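# Put the toy elephant into the toy box

## Task

Pick up the toy elephant and place it inside the child's toy box, where it must stay once the robot lets go.

## Robot and tools

Robot: two arms, left_arm and right_arm, each with six revolute joints and a two-finger parallel gripper. Scene frame: origin at table-top height, midway between the nominal bases. +x points out over the table, +z is up, and left_arm is on the +y side (the arm names do not match image sides). Calibrated base positions: left_arm at (+0.029, +0.351, 0) m, right_arm at (+0.027, -0.332, 0) m. Both are turned only slightly about z. A camera stand sits behind the arms. Loose objects may get an occasional brief shove.

Command row: every call that moves joints uses rows of exactly 14 numbers, even when only one arm moves. The first 7 are left_arm and the next 7 are right_arm. Within each arm the order is: shoulder, elbow, wrist yaw, wrist roll, wrist pitch, waist, then gripper opening. Joint entries are absolute target angles in radians, in the same form as the Joint positions readout. They are not offsets. Nominal ranges: shoulder 0.000 to 3.142, elbow 0.000 to 3.142, wrist yaw -1.571 to 1.571, wrist roll -2.094 to 2.094, wrist pitch -1.571 to 1.571, waist -2.618 to 3.054. A call is rejected if a target goes more than 0.059 rad beyond a range end and is also further out than the current angle. Real ends can differ by up to 0.059. The opening is on a -1 (closed) to +1 (fully open) scale. To leave a gripper unchanged, repeat its current command; writing 0 is a half-open command. To keep a resting joint still, repeat its Joint targets value.

execute_actions(actions, cameras): actions is a list of actions. Each action is a table of up to 15 rows, and each row is one 1/30 s control step. If a table has fewer rows, its last row is held for the remaining steps, so each action lasts 0.5 s. Per step, a joint target is kept within 0.339 rad of the measured angle for waist, shoulder and elbow, and within 2.2 rad for the wrist joints. If targets would move a gripper more than 200 mm from where it is, that arm's targets are scaled back. A far goal can therefore need several actions. An empty actions list returns the state plus all camera images. cameras takes names, ["all"] or [].

move(target, speed, blend, opening_speed, grip_force, blocking, cameras): plans joint paths to absolute targets. target is one 14-number row or a list of up to 15 rows; the whole list must fit in 10 s. All joints move in sync, so the hands trace curves. Motion does not avoid obstacles or the other arm. speed is in rad/s for the joint with the farthest to go: 0.01 to 12.57, default 0.5. It can be one value, or one value per target. blend, in rad, rounds corners at intermediate targets; 0 means stop at each one. opening_speed (0.2 or more, scale units per second) ramps the gripper opening gradually. grip_force sets the force per finger pad in newtons, from 10 to 50. It is one value or one per arm, stays set until changed, and starts at 50; lower forces close slowly. blocking=false returns after about 0.5 s while the motion continues, and a new move replaces the running one. The result adds a move: line: done (every joint within 0.035 rad of target), off_target, moving, held or fault. limits=held means steps were withheld. Faster contact hits harder, and aiming further past a contact presses harder.

wait(seconds 0 to 10) lets time pass while the arms hold their commands. stop() brakes a running move. zoom_image(camera, region=[x0,y0,x1,y1]) enlarges part of the latest image, in pixels from the top-left corner, at most 504 by 504. read_manual gives only licence texts. finished_scene(scene=1) ends the scene for good.

Cameras: cam_high, cam_low, cam_left_wrist, cam_right_wrist, each 896x504. Wrist-camera poses are derived from joint readings and may lag while the arm moves.

Results: end_effector_position (m) and end_effector_quat_wxyz are in the scene frame and can be off by a few cm. The point is between the finger pads, about 1 cm behind the tips. The fingers point along the gripper's +z and open along its y. Joint positions and velocities are listed per arm in the row order, with the pad gap in metres last (0.094 when fully open). Joint targets shows what the joints are currently driven toward. Tool commands shows the gripper commands. grip_measured is the measured opening on the command scale. A firm hold reads slightly below the object's width, so to grip, command some distance below the touch value. To release, command well above grip_measured. Torques are in joint order and include gravity. A "joint command not followed" line means the clearance check changed some steps. A "joint sent to its limit" line means a target was clipped. Step readings list sampled joint angles. Motor temperatures: MOTOR HOT appears at 75 °C. At 90 °C that arm folds up and stays idle, and at 100 °C it goes limp. Holding loads, keeping an arm stretched out, or pushing toward unreachable poses heats motors.

Avoid: dropping the elephant or letting it fall far, and leaving anything off the table (that fails). Avoid fast impacts with fixed or heavy things, any press or collision between the two arms (including one gripper closing on the other's fingers), strain on the wrist camera cables, and arm stops. Close gently, with opening_speed, on anything soft. The elephant must stay inside the box after the robot lets go.

Each tool is called after "Request:" by a JSON object that holds its "op" and its "data", one argument or row to a line.

## Session

Request:
{"op": "execute_actions", "data": {
  "actions": []
}}

Scene clock: 0.00 s.
left_arm: end_effector_position=(+0.4171, +0.4095, +0.1067) grip_measured=+1.000 end_effector_quat_wxyz=(+0.604, -0.058, +0.793, +0.054) | right_arm: end_effector_position=(+0.4257, -0.3794, +0.1324) grip_measured=+1.000 end_effector_quat_wxyz=(+0.626, +0.121, +0.765, -0.085)
Joint names: [shoulder, elbow, wrist yaw, wrist roll, wrist pitch, waist]
Joint positions: left_arm=[1.531 0.313 -0.025 0.009 0.949 0.113 0.094] | right_arm=[1.517 0.37 0.294 0.083 0.936 -0.003 0.094]
Joint velocities: within noise
Joint torques (N m): no reading
Motor temperatures (°C): left_arm=[21 25 21 23 24 24 21] | right_arm=[23 24 20 22 25 23 22]
Heat: left arm: 25 °C; right arm: 25 °C.
Joint targets: left_arm=[1.528 0.316 -0.025 0.010 0.934 0.113] | right_arm=[1.510 0.376 0.295 0.084 0.936 -0.003]
Tool commands: left_gripper/opening=+1.0 right_gripper/opening=+1.0

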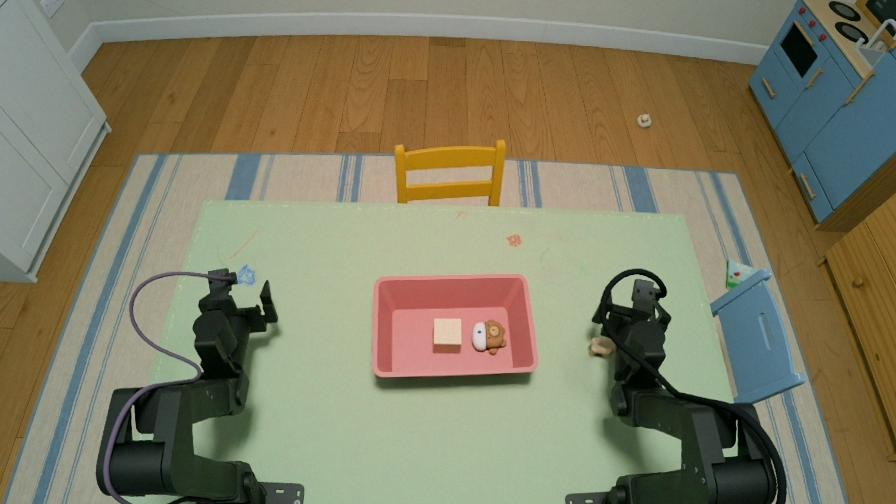

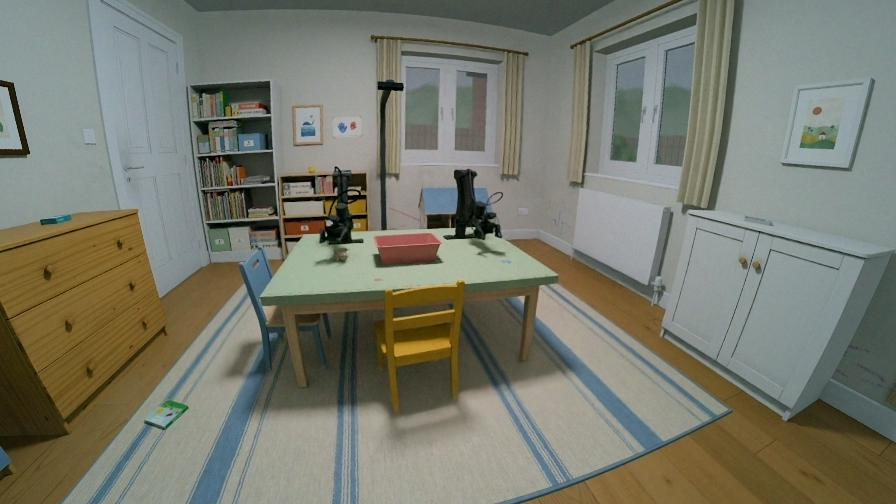

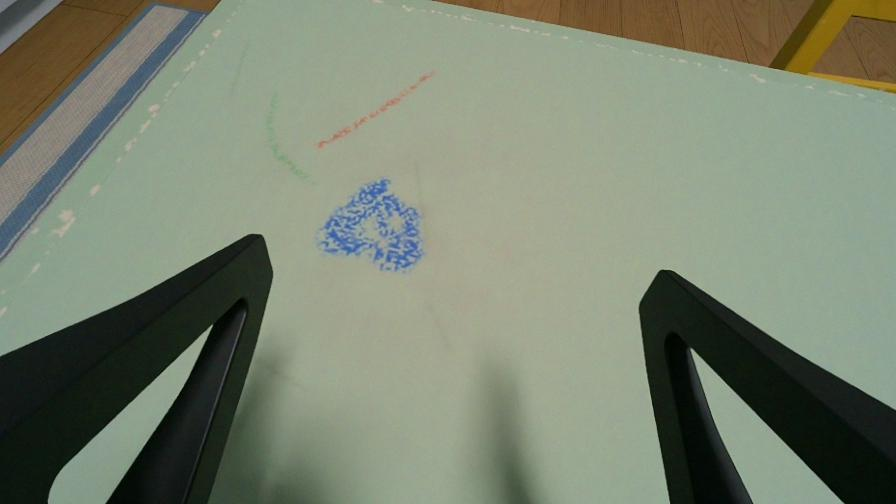

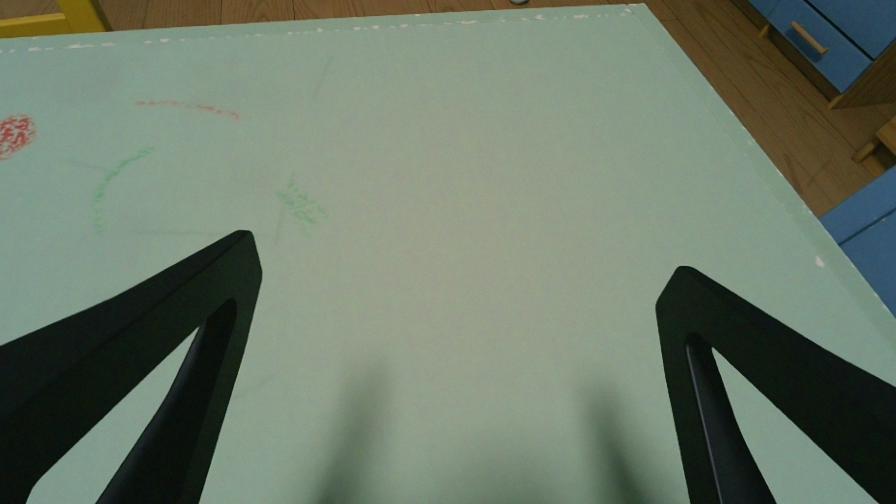

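Request:
{"op": "zoom_image", "data": {
  "camera": "cam_high",
  "region": [540, 270, 700, 430]
}}

Request:
{"op": "zoom_image", "data": {
  "camera": "cam_low",
  "region": [300, 220, 420, 290]
}}

Request:
{"op": "zoom_image", "data": {
  "camera": "cam_high",
  "region": [360, 260, 560, 390]
}}

Scaled by 3.150 from the camera's 896x504 image, which has a finer 1280x720 frame.

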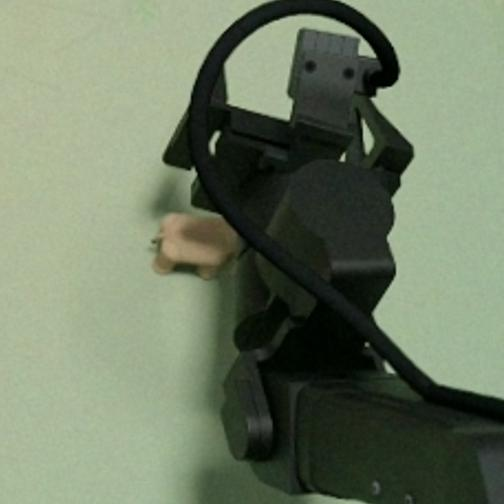

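Scaled by 4.200 from the camera's 896x504 image, which has a finer 1280x720 frame.

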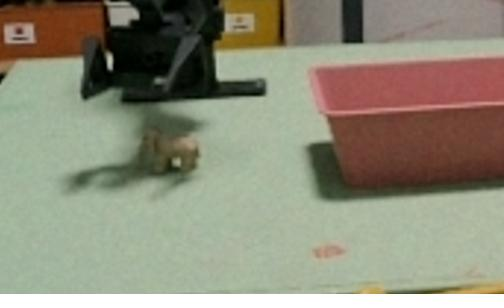

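Scaled by 2.520 from the camera's 896x504 image, which has a finer 1280x720 frame.

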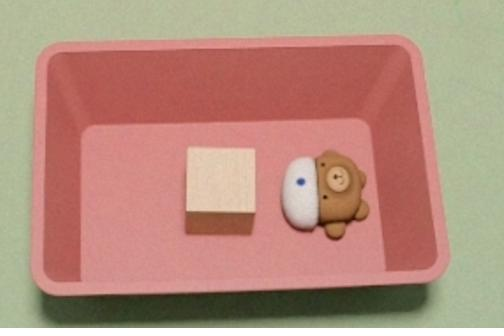

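Request:
{"op": "move", "data": {
  "target": [1.528,0.316,-0.025,0.010,0.934,0.113,1,1.143,0.749,0,0,-0.105,0,1],
  "speed": 0.8,
  "cameras": ["cam_high","cam_right_wrist"]
}}

Scene clock: 4.80 s.
left_arm: end_effector_position=(+0.4171, +0.4095, +0.1067) grip_measured=+1.000 end_effector_quat_wxyz=(+0.604, -0.058, +0.793, +0.054) | right_arm: end_effector_position=(+0.4071, -0.3292, +0.1868) grip_measured=+1.000 end_effector_quat_wxyz=(+0.506, +0.008, +0.862, +0.003)
Joint names: [shoulder, elbow, wrist yaw, wrist roll, wrist pitch, waist]
Joint positions: left_arm=[1.531 0.313 -0.025 0.009 0.949 0.113 0.094] | right_arm=[1.161 0.715 0.01 0.02 -0.063 -0.003 0.094]
Joint torques (N m): left_arm=[-5.82 5.97 0.04 -0.01 2.22 -0.06] | right_arm=[-5.14 8.49 -0.11 -0.08 1.43 0.16]
Heat: left arm: 25 °C; right arm: 26 °C.
Joint targets: left_arm=[1.528 0.316 -0.025 0.010 0.934 0.113] | right_arm=[1.143 0.748 0.002 0.011 -0.104 0.000]
move: off_target (right_arm); right_arm: the wrist pitch is farthest, 0.042 rad from its target
camera_calibration:
cam_right_wrist: T_world_to_cam=[[0.0546236, -0.996364, 0.0653848, -0.357225], [-0.952763, -0.0716023, -0.295155, 0.427086], [0.298763, -0.0461738, -0.95321, 0.138058], [0, 0, 0, 1]] pos_world=[0.385178, -0.318971, 0.281012]
Images, in order (width x height): cam_high 896x504, cam_right_wrist 896x504.

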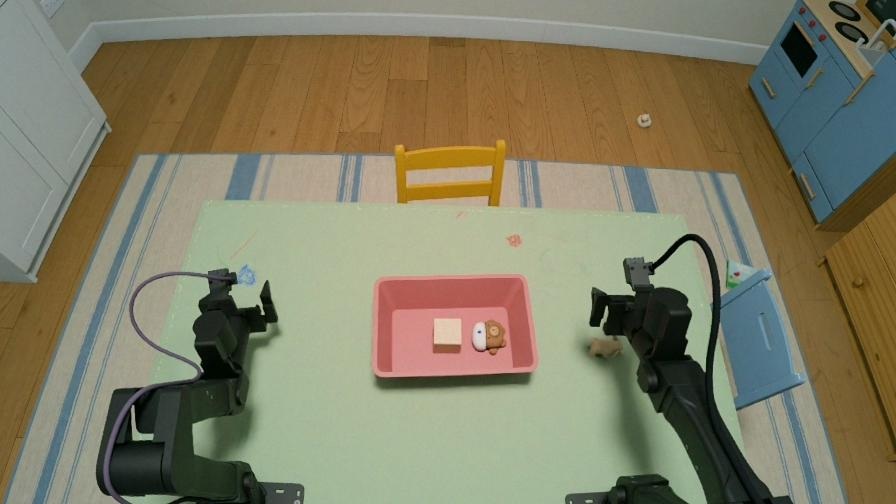

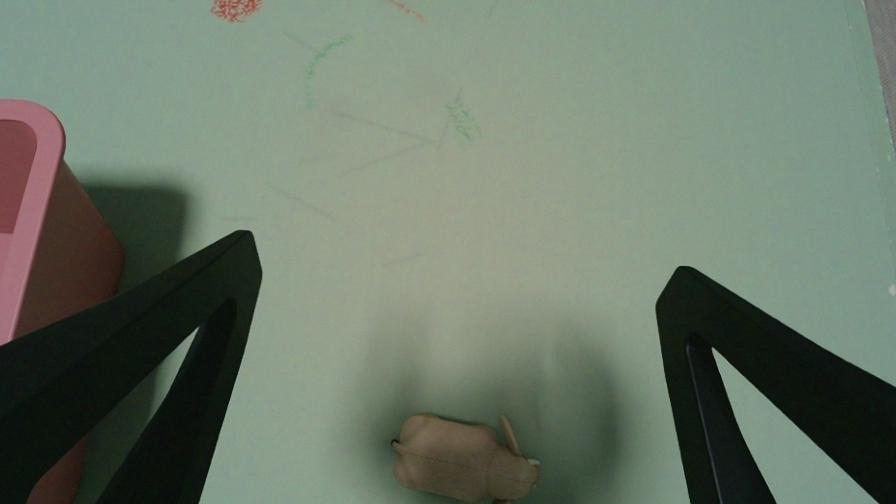

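Request:
{"op": "move", "data": {
  "target": [1.528,0.316,-0.025,0.010,0.934,0.113,1,1.766,1.42,0,1.66,-1.203,-0.04,1],
  "speed": 1.0,
  "cameras": ["cam_high","cam_right_wrist","cam_low"]
}}

Scene clock: 10.77 s.
left_arm: end_effector_position=(+0.4171, +0.4095, +0.1067) grip_measured=+1.000 end_effector_quat_wxyz=(+0.604, -0.058, +0.793, +0.054) | right_arm: end_effector_position=(+0.3511, -0.3379, +0.0967) grip_measured=+1.000 end_effector_quat_wxyz=(+0.010, +0.738, +0.675, +0.010)
Joint names: [shoulder, elbow, wrist yaw, wrist roll, wrist pitch, waist]
Joint positions: left_arm=[1.531 0.313 -0.025 0.009 0.949 0.113 0.094] | right_arm=[1.752 1.388 0.001 1.637 -1.179 -0.034 0.094]
Joint torques (N m): left_arm=[-5.76 5.91 0.02 0 2.25 -0.09] | right_arm=[-6.64 7.36 -0.05 0.12 0.31 -0.53]
Heat: left arm: 26 °C; right arm: 26 °C.
Joint targets: left_arm=[1.528 0.316 -0.025 0.010 0.934 0.113] | right_arm=[1.768 1.420 -0.002 1.649 -1.201 -0.039]
move: done
camera_calibration:
cam_right_wrist: T_world_to_cam=[[-0.998869, -0.0114663, -0.0461501, 0.356429], [-0.0400253, 0.726747, 0.685739, 0.20096], [0.0256765, 0.68681, -0.726383, 0.390146], [0, 0, 0, 1]] pos_world=[0.354052, -0.409916, 0.162039]
Images, in order (width x height): cam_high 896x504, cam_low 896x504, cam_right_wrist 896x504.

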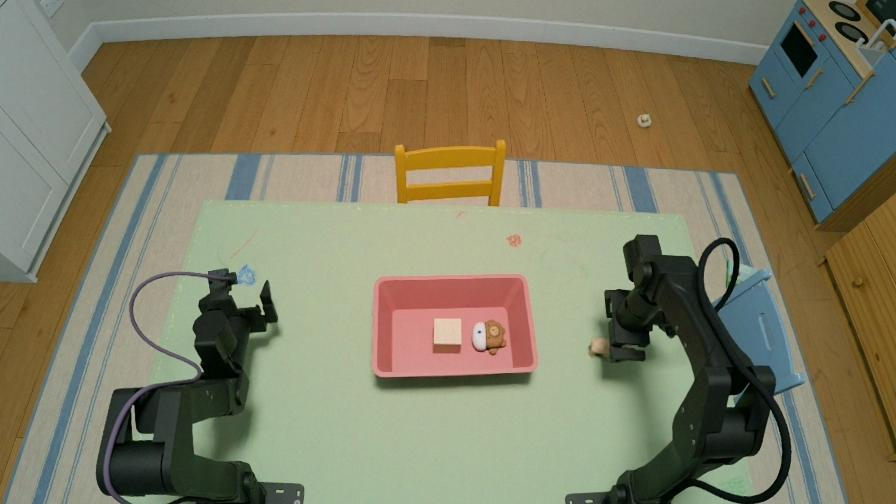

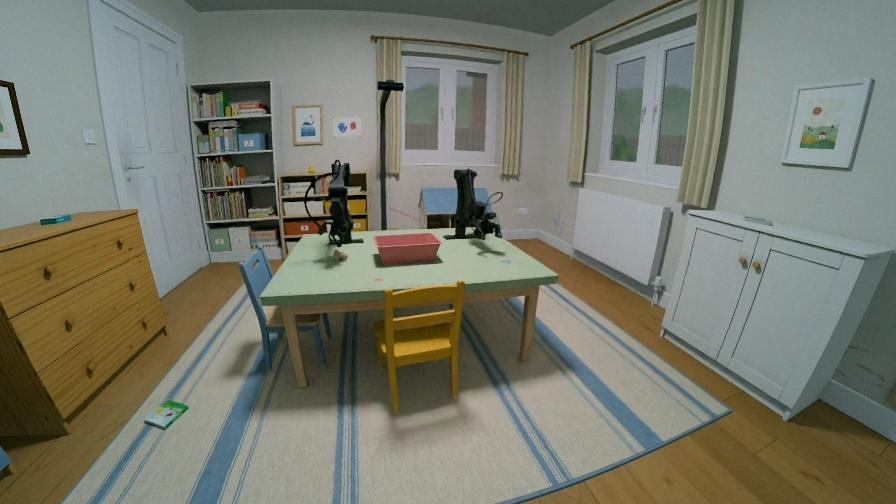

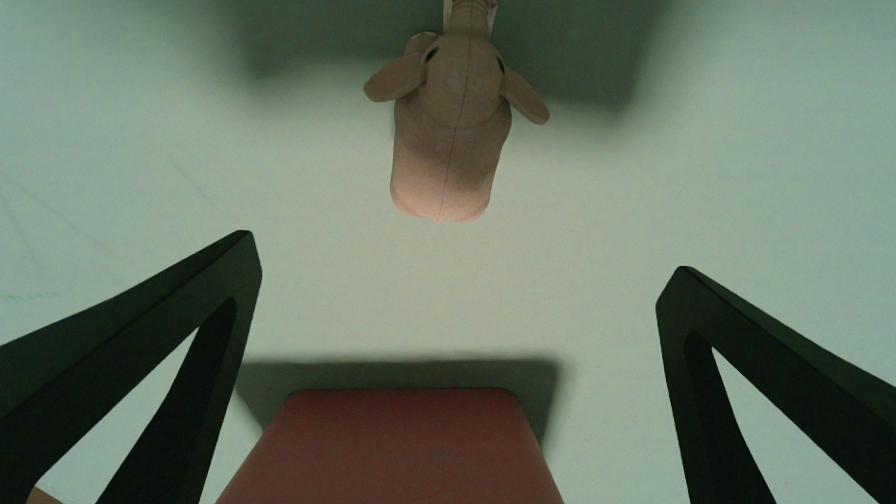

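Request:
{"op": "move", "data": {
  "target": [1.528,0.316,-0.025,0.010,0.934,0.113,1,1.8646,1.2487,0,1.69,-0.934,0.0,1],
  "speed": 0.3,
  "cameras": ["cam_right_wrist"]
}}

Scene clock: 13.07 s.
left_arm: end_effector_position=(+0.4171, +0.4095, +0.1067) grip_measured=+1.000 end_effector_quat_wxyz=(+0.604, -0.058, +0.793, +0.054) | right_arm: end_effector_position=(+0.3660, -0.3325, +0.0364) grip_measured=+1.000 end_effector_quat_wxyz=(+0.013, +0.745, +0.666, +0.014)
Joint names: [shoulder, elbow, wrist yaw, wrist roll, wrist pitch, waist]
Joint positions: left_arm=[1.531 0.313 -0.025 0.009 0.949 0.113 0.094] | right_arm=[1.85 1.264 0.001 1.677 -0.946 -0.017 0.094]
Joint torques (N m): left_arm=[-5.82 5.93 0.05 0 2.22 -0.08] | right_arm=[-7.27 3.74 -0.03 0.12 0.62 0.39]
Heat: left arm: 26 °C; right arm: 26 °C.
Joint targets: left_arm=[1.528 0.316 -0.025 0.010 0.934 0.113] | right_arm=[1.865 1.249 0.000 1.689 -0.935 -0.011]
move: done
camera_calibration:
cam_right_wrist: T_world_to_cam=[[-0.998305, 0.0115607, -0.0570321, 0.37645], [-0.0307844, 0.726779, 0.686181, 0.235554], [0.0493825, 0.686774, -0.725192, 0.333595], [0, 0, 0, 1]] pos_world=[0.36659, -0.404652, 0.101757]
Images, in order (width x height): cam_right_wrist 896x504.

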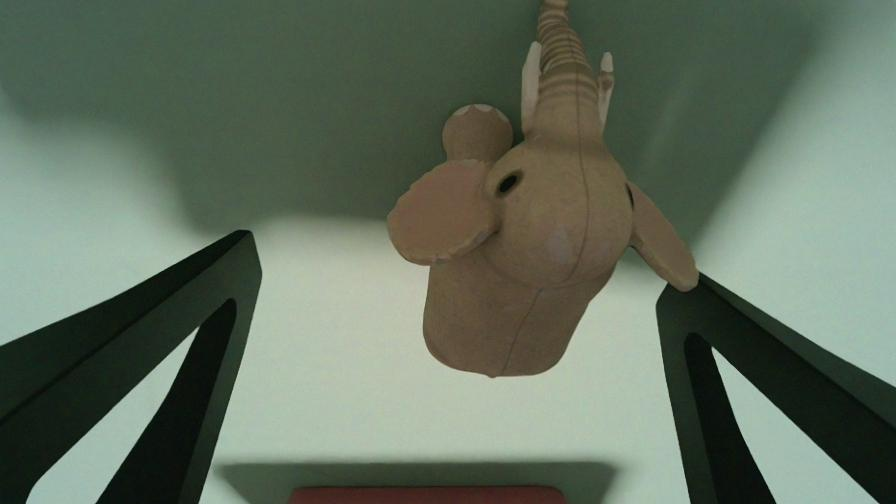

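Request:
{"op": "move", "data": {
  "target": [1.528,0.316,-0.025,0.010,0.934,0.113,1,1.8371,1.1884,0,1.71,-0.901,0.024,1],
  "speed": 0.2,
  "cameras": ["cam_right_wrist"]
}}

Scene clock: 14.50 s.
left_arm: end_effector_position=(+0.4171, +0.4095, +0.1067) grip_measured=+1.000 end_effector_quat_wxyz=(+0.604, -0.058, +0.793, +0.054) | right_arm: end_effector_position=(+0.3540, -0.3174, +0.0222) grip_measured=+1.000 end_effector_quat_wxyz=(+0.005, +0.737, +0.676, +0.005)
Joint names: [shoulder, elbow, wrist yaw, wrist roll, wrist pitch, waist]
Joint positions: left_arm=[1.531 0.313 -0.025 0.009 0.949 0.113 0.094] | right_arm=[1.85 1.204 0.001 1.698 -0.911 0.029 0.094]
Joint torques (N m): left_arm=[-5.82 5.83 0.03 0 2.22 -0.08] | right_arm=[-9.13 3.56 -0.02 0.13 0.57 0.34]
Heat: left arm: 26 °C; right arm: 26 °C.
Joint targets: left_arm=[1.528 0.316 -0.025 0.010 0.934 0.113] | right_arm=[1.837 1.189 0.000 1.711 -0.901 0.035]
move: done
camera_calibration:
cam_right_wrist: T_world_to_cam=[[-0.999387, -0.0130074, -0.032513, 0.355601], [-0.0317988, 0.725963, 0.686998, 0.234101], [0.0146671, 0.687611, -0.725932, 0.326042], [0, 0, 0, 1]] pos_world=[0.358045, -0.389513, 0.087419]
Images, in order (width x height): cam_right_wrist 896x504.

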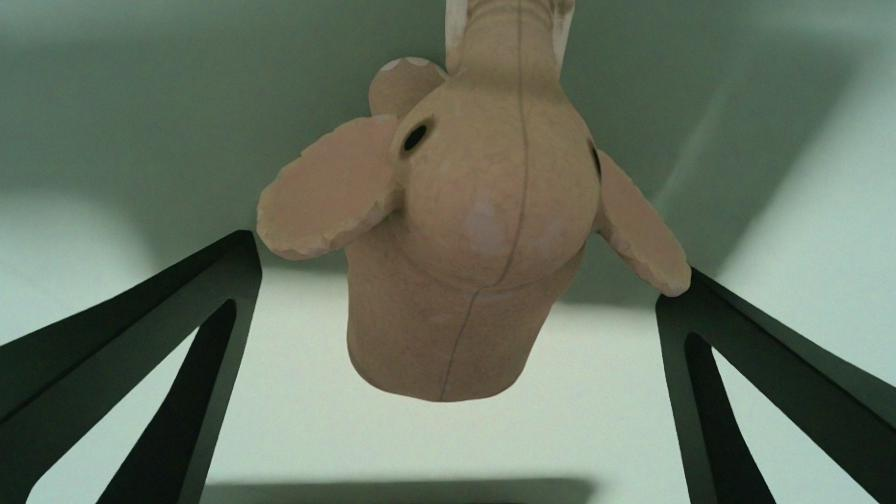

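Request:
{"op": "move", "data": {
  "target": [1.528,0.316,-0.025,0.010,0.934,0.113,1,1.837,1.189,0,1.711,-0.901,0.035,-0.6],
  "grip_force": [50,30],
  "opening_speed": 0.6,
  "cameras": ["cam_right_wrist"]
}}

Scene clock: 18.50 s.
left_arm: end_effector_position=(+0.4171, +0.4095, +0.1067) grip_measured=+1.000 end_effector_quat_wxyz=(+0.604, -0.058, +0.793, +0.054) | right_arm: end_effector_position=(+0.3556, -0.3173, +0.0223) grip_measured=-0.320 end_effector_quat_wxyz=(+0.007, +0.737, +0.676, +0.007)
Joint names: [shoulder, elbow, wrist yaw, wrist roll, wrist pitch, waist]
Joint positions: left_arm=[1.531 0.313 -0.025 0.009 0.949 0.113 0.094] | right_arm=[1.85 1.204 0.001 1.698 -0.905 0.029 0.032]
Joint torques (N m): left_arm=[-5.85 5.89 0.04 0.01 2.23 -0.03] | right_arm=[-9.2 3.56 -0.03 0.12 0.53 0.49]
Heat: left arm: 27 °C; right arm: 26 °C.
Joint targets: left_arm=[1.528 0.316 -0.025 0.010 0.934 0.113] | right_arm=[1.837 1.189 0.001 1.711 -0.901 0.035]
grip_force (N): 50, 30
move: done
camera_calibration:
cam_right_wrist: T_world_to_cam=[[-0.999171, -0.0129504, -0.0386036, 0.357185], [-0.035949, 0.725784, 0.686983, 0.23541], [0.0191212, 0.687801, -0.725647, 0.324486], [0, 0, 0, 1]] pos_world=[0.359147, -0.389413, 0.0875288]
Images, in order (width x height): cam_right_wrist 896x504.

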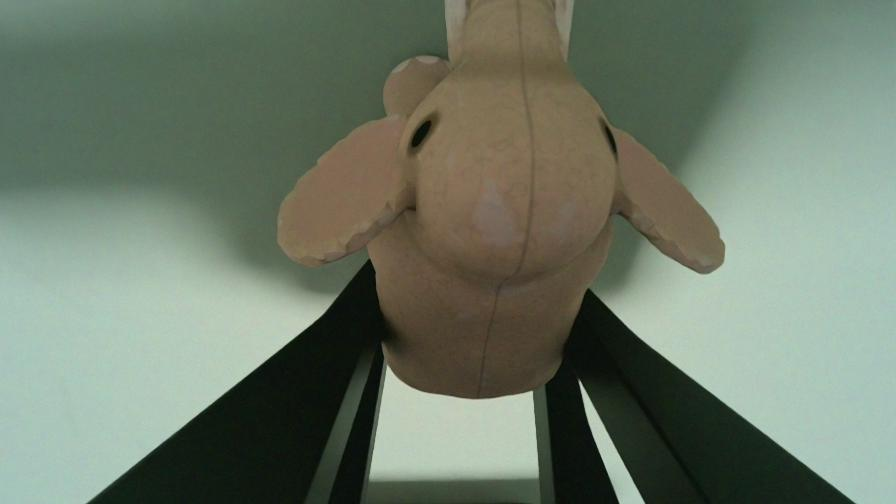

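Request:
{"op": "move", "data": {
  "target": [
    [1.528,0.316,-0.025,0.010,0.934,0.113,1,1.697,1.731,0,1.65,-1.484,0.035,-0.6],
    [1.528,0.316,-0.025,0.010,0.934,0.113,1,2.0616,2.092,0,0.85,-1.18,0.88,-0.6]
  ],
  "speed": [0.6,0.7],
  "blend": [0.1,0],
  "cameras": ["cam_right_wrist","cam_high","cam_low"]
}}

Scene clock: 22.33 s.
left_arm: end_effector_position=(+0.4171, +0.4095, +0.1067) grip_measured=+1.000 end_effector_quat_wxyz=(+0.604, -0.058, +0.793, +0.054) | right_arm: end_effector_position=(+0.3275, +0.0358, +0.1803) grip_measured=-0.322 end_effector_quat_wxyz=(+0.113, -0.004, +0.984, +0.141)
Joint names: [shoulder, elbow, wrist yaw, wrist roll, wrist pitch, waist]
Joint positions: left_arm=[1.531 0.313 -0.025 0.009 0.949 0.113 0.094] | right_arm=[2.048 2.054 -0.007 0.873 -1.213 0.868 0.032]
Joint torques (N m): left_arm=[-5.87 5.93 0.03 0 2.22 0.02] | right_arm=[-9.7 8.06 0.05 -0.11 1.36 -0.25]
Heat: left arm: 27 °C; right arm: 26 °C.
Joint targets: left_arm=[1.528 0.316 -0.025 0.010 0.934 0.113] | right_arm=[2.062 2.091 0.000 0.861 -1.180 0.866]
grip_force (N): 50, 30
move: off_target (right_arm); right_arm: the elbow is farthest, 0.038 rad from its target
camera_calibration:
cam_right_wrist: T_world_to_cam=[[0.140661, -0.952477, -0.270188, 0.0418833], [-0.85142, -0.255646, 0.457962, 0.213078], [-0.505271, 0.165626, -0.846918, 0.409151], [0, 0, 0, 1]] pos_world=[0.38226, 0.0265993, 0.260252]
Images, in order (width x height): cam_high 896x504, cam_low 896x504, cam_right_wrist 896x504.

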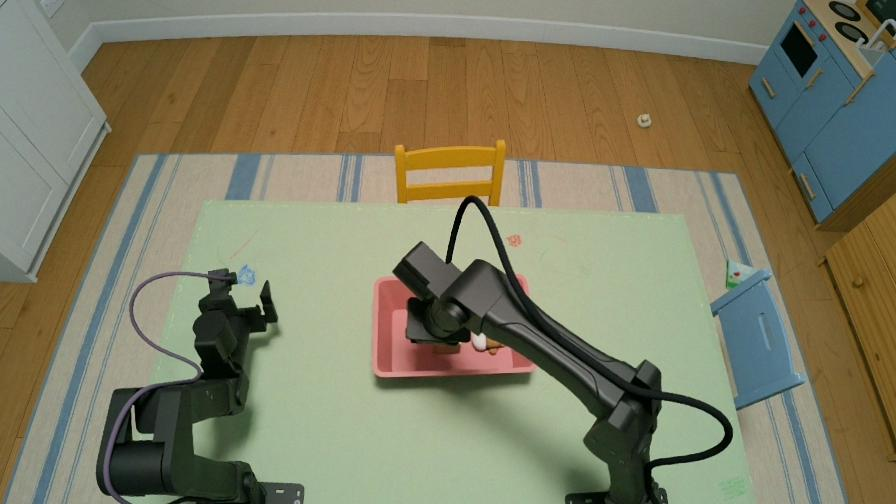

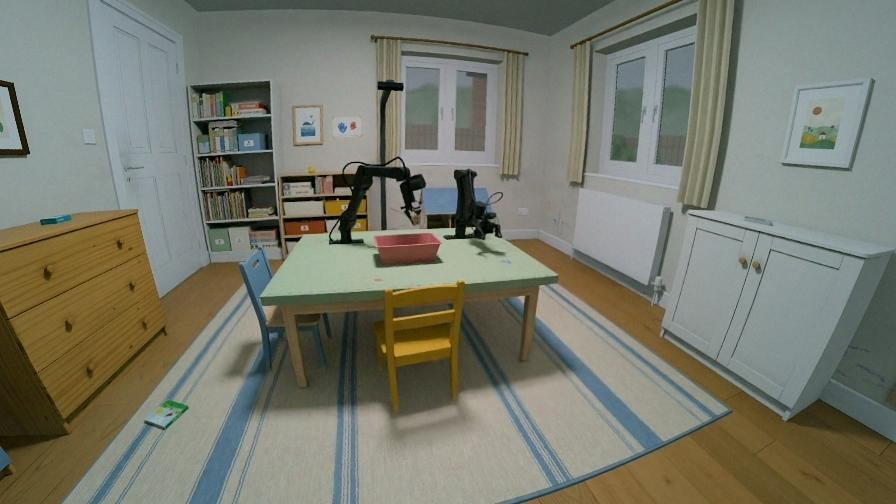

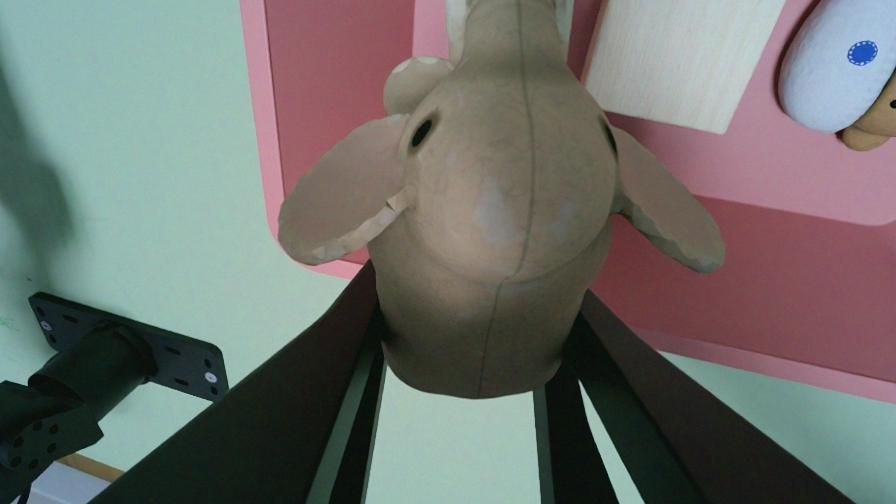

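Request:
{"op": "move", "data": {
  "target": [1.528,0.316,-0.025,0.010,0.934,0.113,1,2.346,2.197,0,0.88,-1.188,0.925,-0.6],
  "speed": 0.4,
  "cameras": ["cam_right_wrist","cam_high"]
}}

Scene clock: 24.67 s.
left_arm: end_effector_position=(+0.4171, +0.4095, +0.1067) grip_measured=+1.000 end_effector_quat_wxyz=(+0.604, -0.058, +0.793, +0.054) | right_arm: end_effector_position=(+0.3177, +0.0770, +0.0807) grip_measured=-0.322 end_effector_quat_wxyz=(+0.056, -0.037, +0.995, +0.078)
Joint names: [shoulder, elbow, wrist yaw, wrist roll, wrist pitch, waist]
Joint positions: left_arm=[1.531 0.313 -0.025 0.009 0.949 0.113 0.094] | right_arm=[2.333 2.161 -0.007 0.873 -1.207 0.936 0.032]
Joint torques (N m): left_arm=[-5.83 5.9 0.02 0 2.21 -0.03] | right_arm=[-11.77 7.91 0.06 0.08 0.96 0.25]
Heat: left arm: 27 °C; right arm: 26 °C.
Joint targets: left_arm=[1.528 0.316 -0.025 0.010 0.934 0.113] | right_arm=[2.346 2.197 0.000 0.881 -1.188 0.940]
grip_force (N): 50, 30
move: off_target (right_arm); right_arm: the elbow is farthest, 0.036 rad from its target
camera_calibration:
cam_right_wrist: T_world_to_cam=[[0.183052, -0.970637, -0.156065, 0.0342843], [-0.780218, -0.240015, 0.577627, 0.227394], [-0.598123, 0.0160286, -0.801244, 0.350237], [0, 0, 0, 1]] pos_world=[0.380626, 0.0822418, 0.154627]
Images, in order (width x height): cam_high 896x504, cam_right_wrist 896x504.

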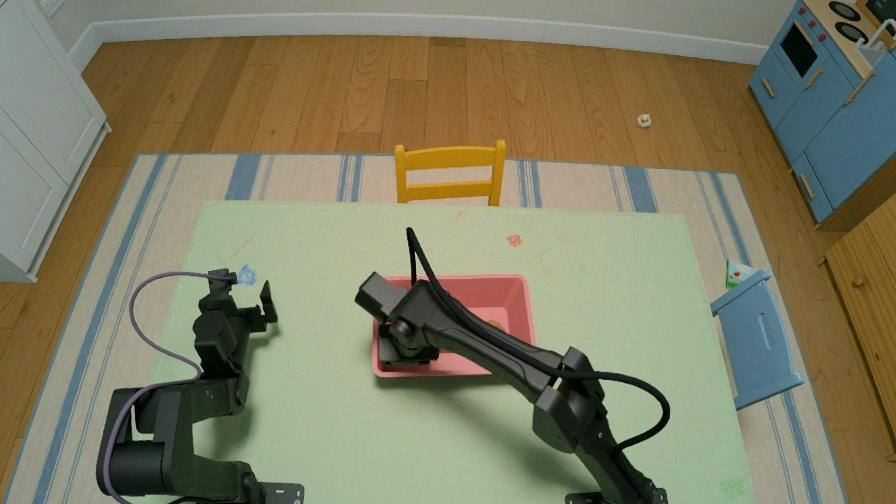

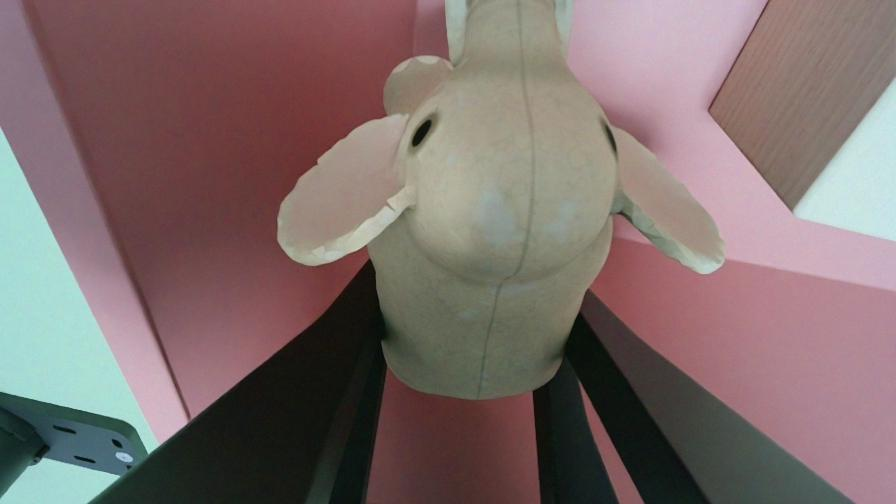

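Request:
{"op": "move", "data": {
  "target": [1.528,0.316,-0.025,0.010,0.934,0.113,1,2.4475,2.222,0,0.88,-1.1745,0.905,-0.6],
  "speed": 0.2,
  "cameras": ["cam_right_wrist","cam_high"]
}}

Scene clock: 26.20 s.
left_arm: end_effector_position=(+0.4171, +0.4095, +0.1067) grip_measured=+1.000 end_effector_quat_wxyz=(+0.604, -0.058, +0.793, +0.054) | right_arm: end_effector_position=(+0.3369, +0.0666, +0.0413) grip_measured=-0.322 end_effector_quat_wxyz=(+0.039, -0.016, +0.998, +0.053)
Joint names: [shoulder, elbow, wrist yaw, wrist roll, wrist pitch, waist]
Joint positions: left_arm=[1.531 0.313 -0.025 0.009 0.949 0.113 0.094] | right_arm=[2.431 2.187 -0.007 0.873 -1.196 0.893 0.032]
Joint torques (N m): left_arm=[-5.85 5.93 0.04 0 2.23 -0.03] | right_arm=[-12.04 7.79 0.05 0.07 0.86 -0.29]
Heat: left arm: 27 °C; right arm: 26 °C.
Joint targets: left_arm=[1.528 0.316 -0.025 0.010 0.934 0.113] | right_arm=[2.448 2.223 0.000 0.880 -1.175 0.891]
grip_force (N): 50, 30
move: done
camera_calibration:
cam_right_wrist: T_world_to_cam=[[0.136094, -0.984111, -0.114033, 0.0295671], [-0.767117, -0.177517, 0.616456, 0.252451], [-0.626905, 0.00358098, -0.779088, 0.33998], [0, 0, 0, 1]] pos_world=[0.402771, 0.0726943, 0.112621]
Images, in order (width x height): cam_high 896x504, cam_right_wrist 896x504.

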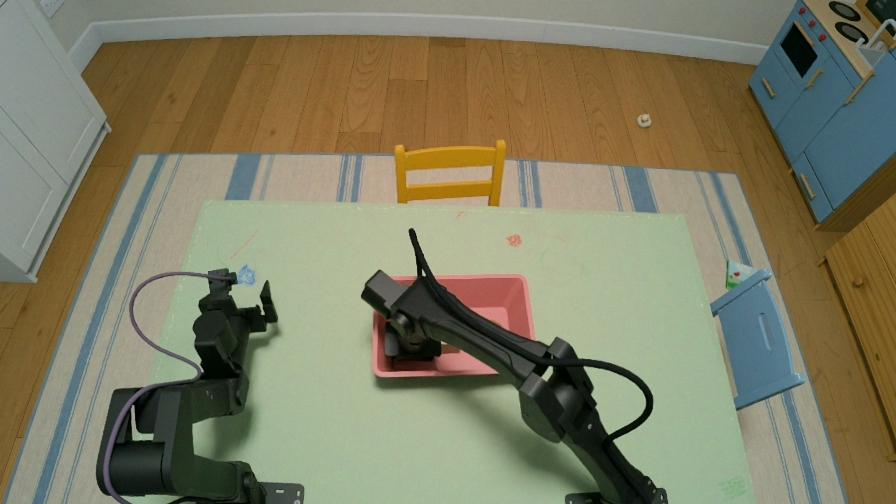

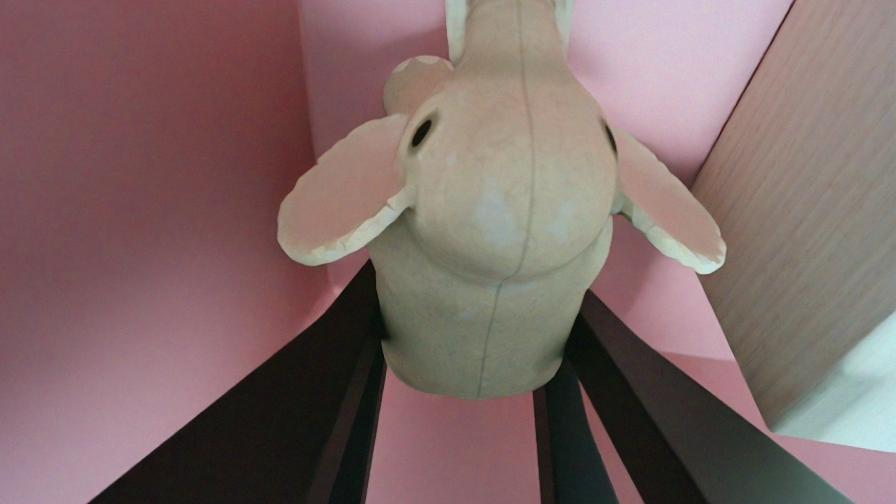

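Request:
{"op": "move", "data": {
  "target": [
    [1.528,0.316,-0.025,0.010,0.934,0.113,1,2.4474,2.1743,0,0.88,-1.1269,0.895,-0.6],
    [1.528,0.316,-0.025,0.010,0.934,0.113,1,2.4474,2.1743,0,0.88,-1.1269,0.895,-0.05]
  ],
  "speed": 0.15,
  "opening_speed": 0.4,
  "cameras": ["cam_right_wrist"]
}}

Scene clock: 29.07 s.
left_arm: end_effector_position=(+0.4171, +0.4095, +0.1067) grip_measured=+1.000 end_effector_quat_wxyz=(+0.604, -0.058, +0.793, +0.054) | right_arm: end_effector_position=(+0.3442, +0.0759, +0.0431) grip_measured=-0.052 end_effector_quat_wxyz=(+0.054, -0.017, +0.996, +0.071)
Joint names: [shoulder, elbow, wrist yaw, wrist roll, wrist pitch, waist]
Joint positions: left_arm=[1.531 0.313 -0.025 0.009 0.949 0.113 0.094] | right_arm=[2.431 2.187 -0.007 0.872 -1.149 0.893 0.045]
Joint torques (N m): left_arm=[-5.86 5.87 0.03 -0.01 2.24 -0.03] | right_arm=[-12.14 4.27 0.05 0.08 0.95 0.05]
Heat: left arm: 27 °C; right arm: 26 °C.
Joint targets: left_arm=[1.528 0.316 -0.025 0.010 0.934 0.113] | right_arm=[2.447 2.174 0.000 0.878 -1.127 0.895]
grip_force (N): 50, 30
move: done
camera_calibration:
cam_right_wrist: T_world_to_cam=[[0.141494, -0.979044, -0.146468, 0.0370965], [-0.784597, -0.20113, 0.586476, 0.267653], [-0.603645, 0.0319359, -0.796614, 0.336504], [0, 0, 0, 1]] pos_world=[0.40788, 0.0794057, 0.116525]
Images, in order (width x height): cam_right_wrist 896x504.

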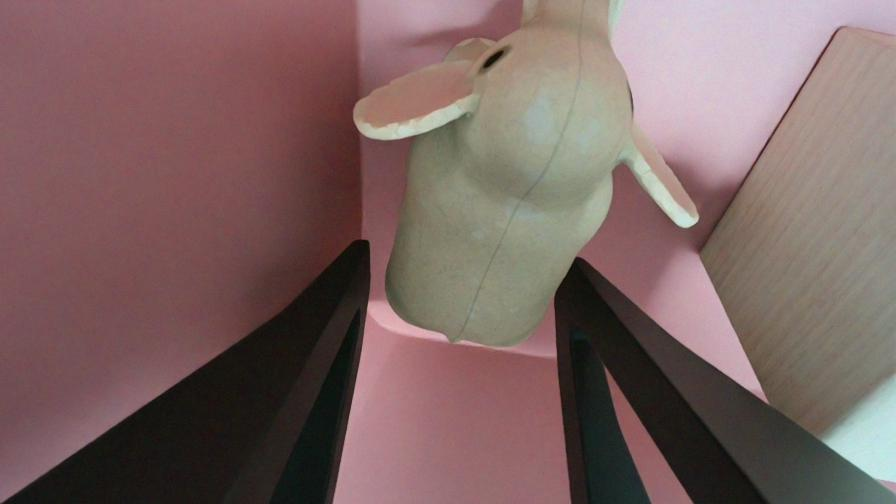

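Request:
{"op": "move", "data": {
  "target": [
    [1.528,0.316,-0.025,0.010,0.934,0.113,1,2.346,2.23,0,0.88,-1.22,0.9,-0.05],
    [1.528,0.316,-0.025,0.010,0.934,0.113,1,2.0616,2.14,0,0.85,-1.24,0.88,-0.05],
    [1.528,0.316,-0.025,0.010,0.934,0.113,1,1.7,1.9,0,0.85,-1.2,0.3,-0.05]
  ],
  "speed": [0.3,0.6,0.8],
  "blend": [0.05,0.1,0],
  "cameras": ["cam_high"]
}}

Request:
{"op": "zoom_image", "data": {
  "camera": "cam_high",
  "region": [360, 260, 560, 390]
}}

Scene clock: 31.47 s.
left_arm: end_effector_position=(+0.4171, +0.4095, +0.1067) grip_measured=+1.000 end_effector_quat_wxyz=(+0.604, -0.058, +0.793, +0.054) | right_arm: end_effector_position=(+0.4272, -0.2015, +0.2757) grip_measured=-0.052 end_effector_quat_wxyz=(+0.233, +0.261, +0.924, +0.156)
Joint names: [shoulder, elbow, wrist yaw, wrist roll, wrist pitch, waist]
Joint positions: left_arm=[1.531 0.313 -0.025 0.009 0.949 0.113 0.094] | right_arm=[1.717 1.916 -0.002 0.862 -1.202 0.299 0.045]
Joint torques (N m): left_arm=[-5.81 5.87 0.04 0 2.22 -0.02] | right_arm=[-9.1 4.11 0.01 -0.09 1.33 0.35]
Heat: left arm: 27 °C; right arm: 27 °C.
Joint targets: left_arm=[1.528 0.316 -0.025 0.010 0.934 0.113] | right_arm=[1.698 1.899 0.000 0.852 -1.201 0.305]
grip_force (N): 50, 30
move: done
Images, in order (width x height): cam_high 896x504.

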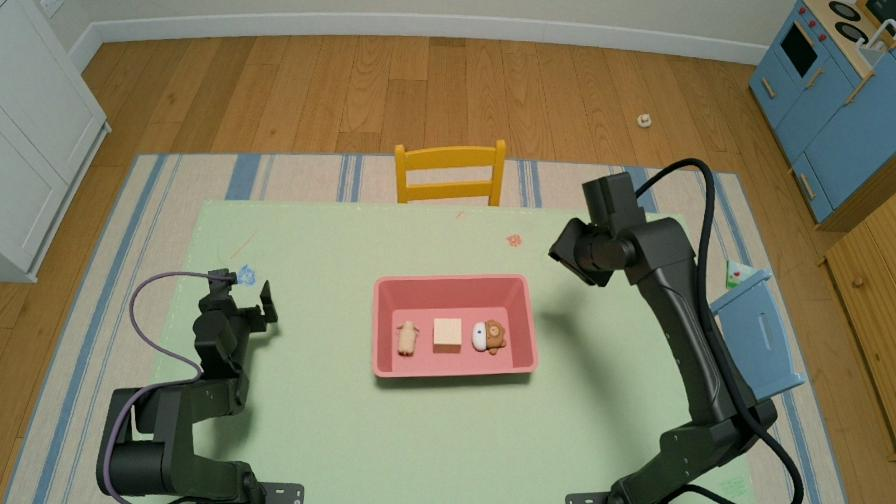

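Scaled by 2.520 from the camera's 896x504 image, which has a finer 1280x720 frame.

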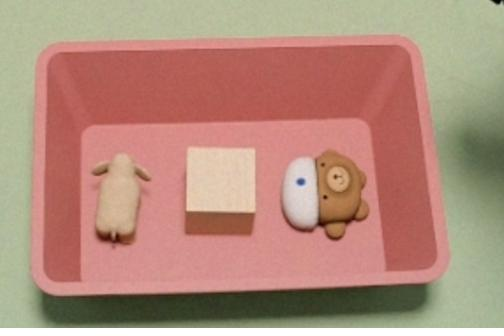

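Request:
{"op": "finished_scene", "data": {

}}

The scene is finished: the task was done.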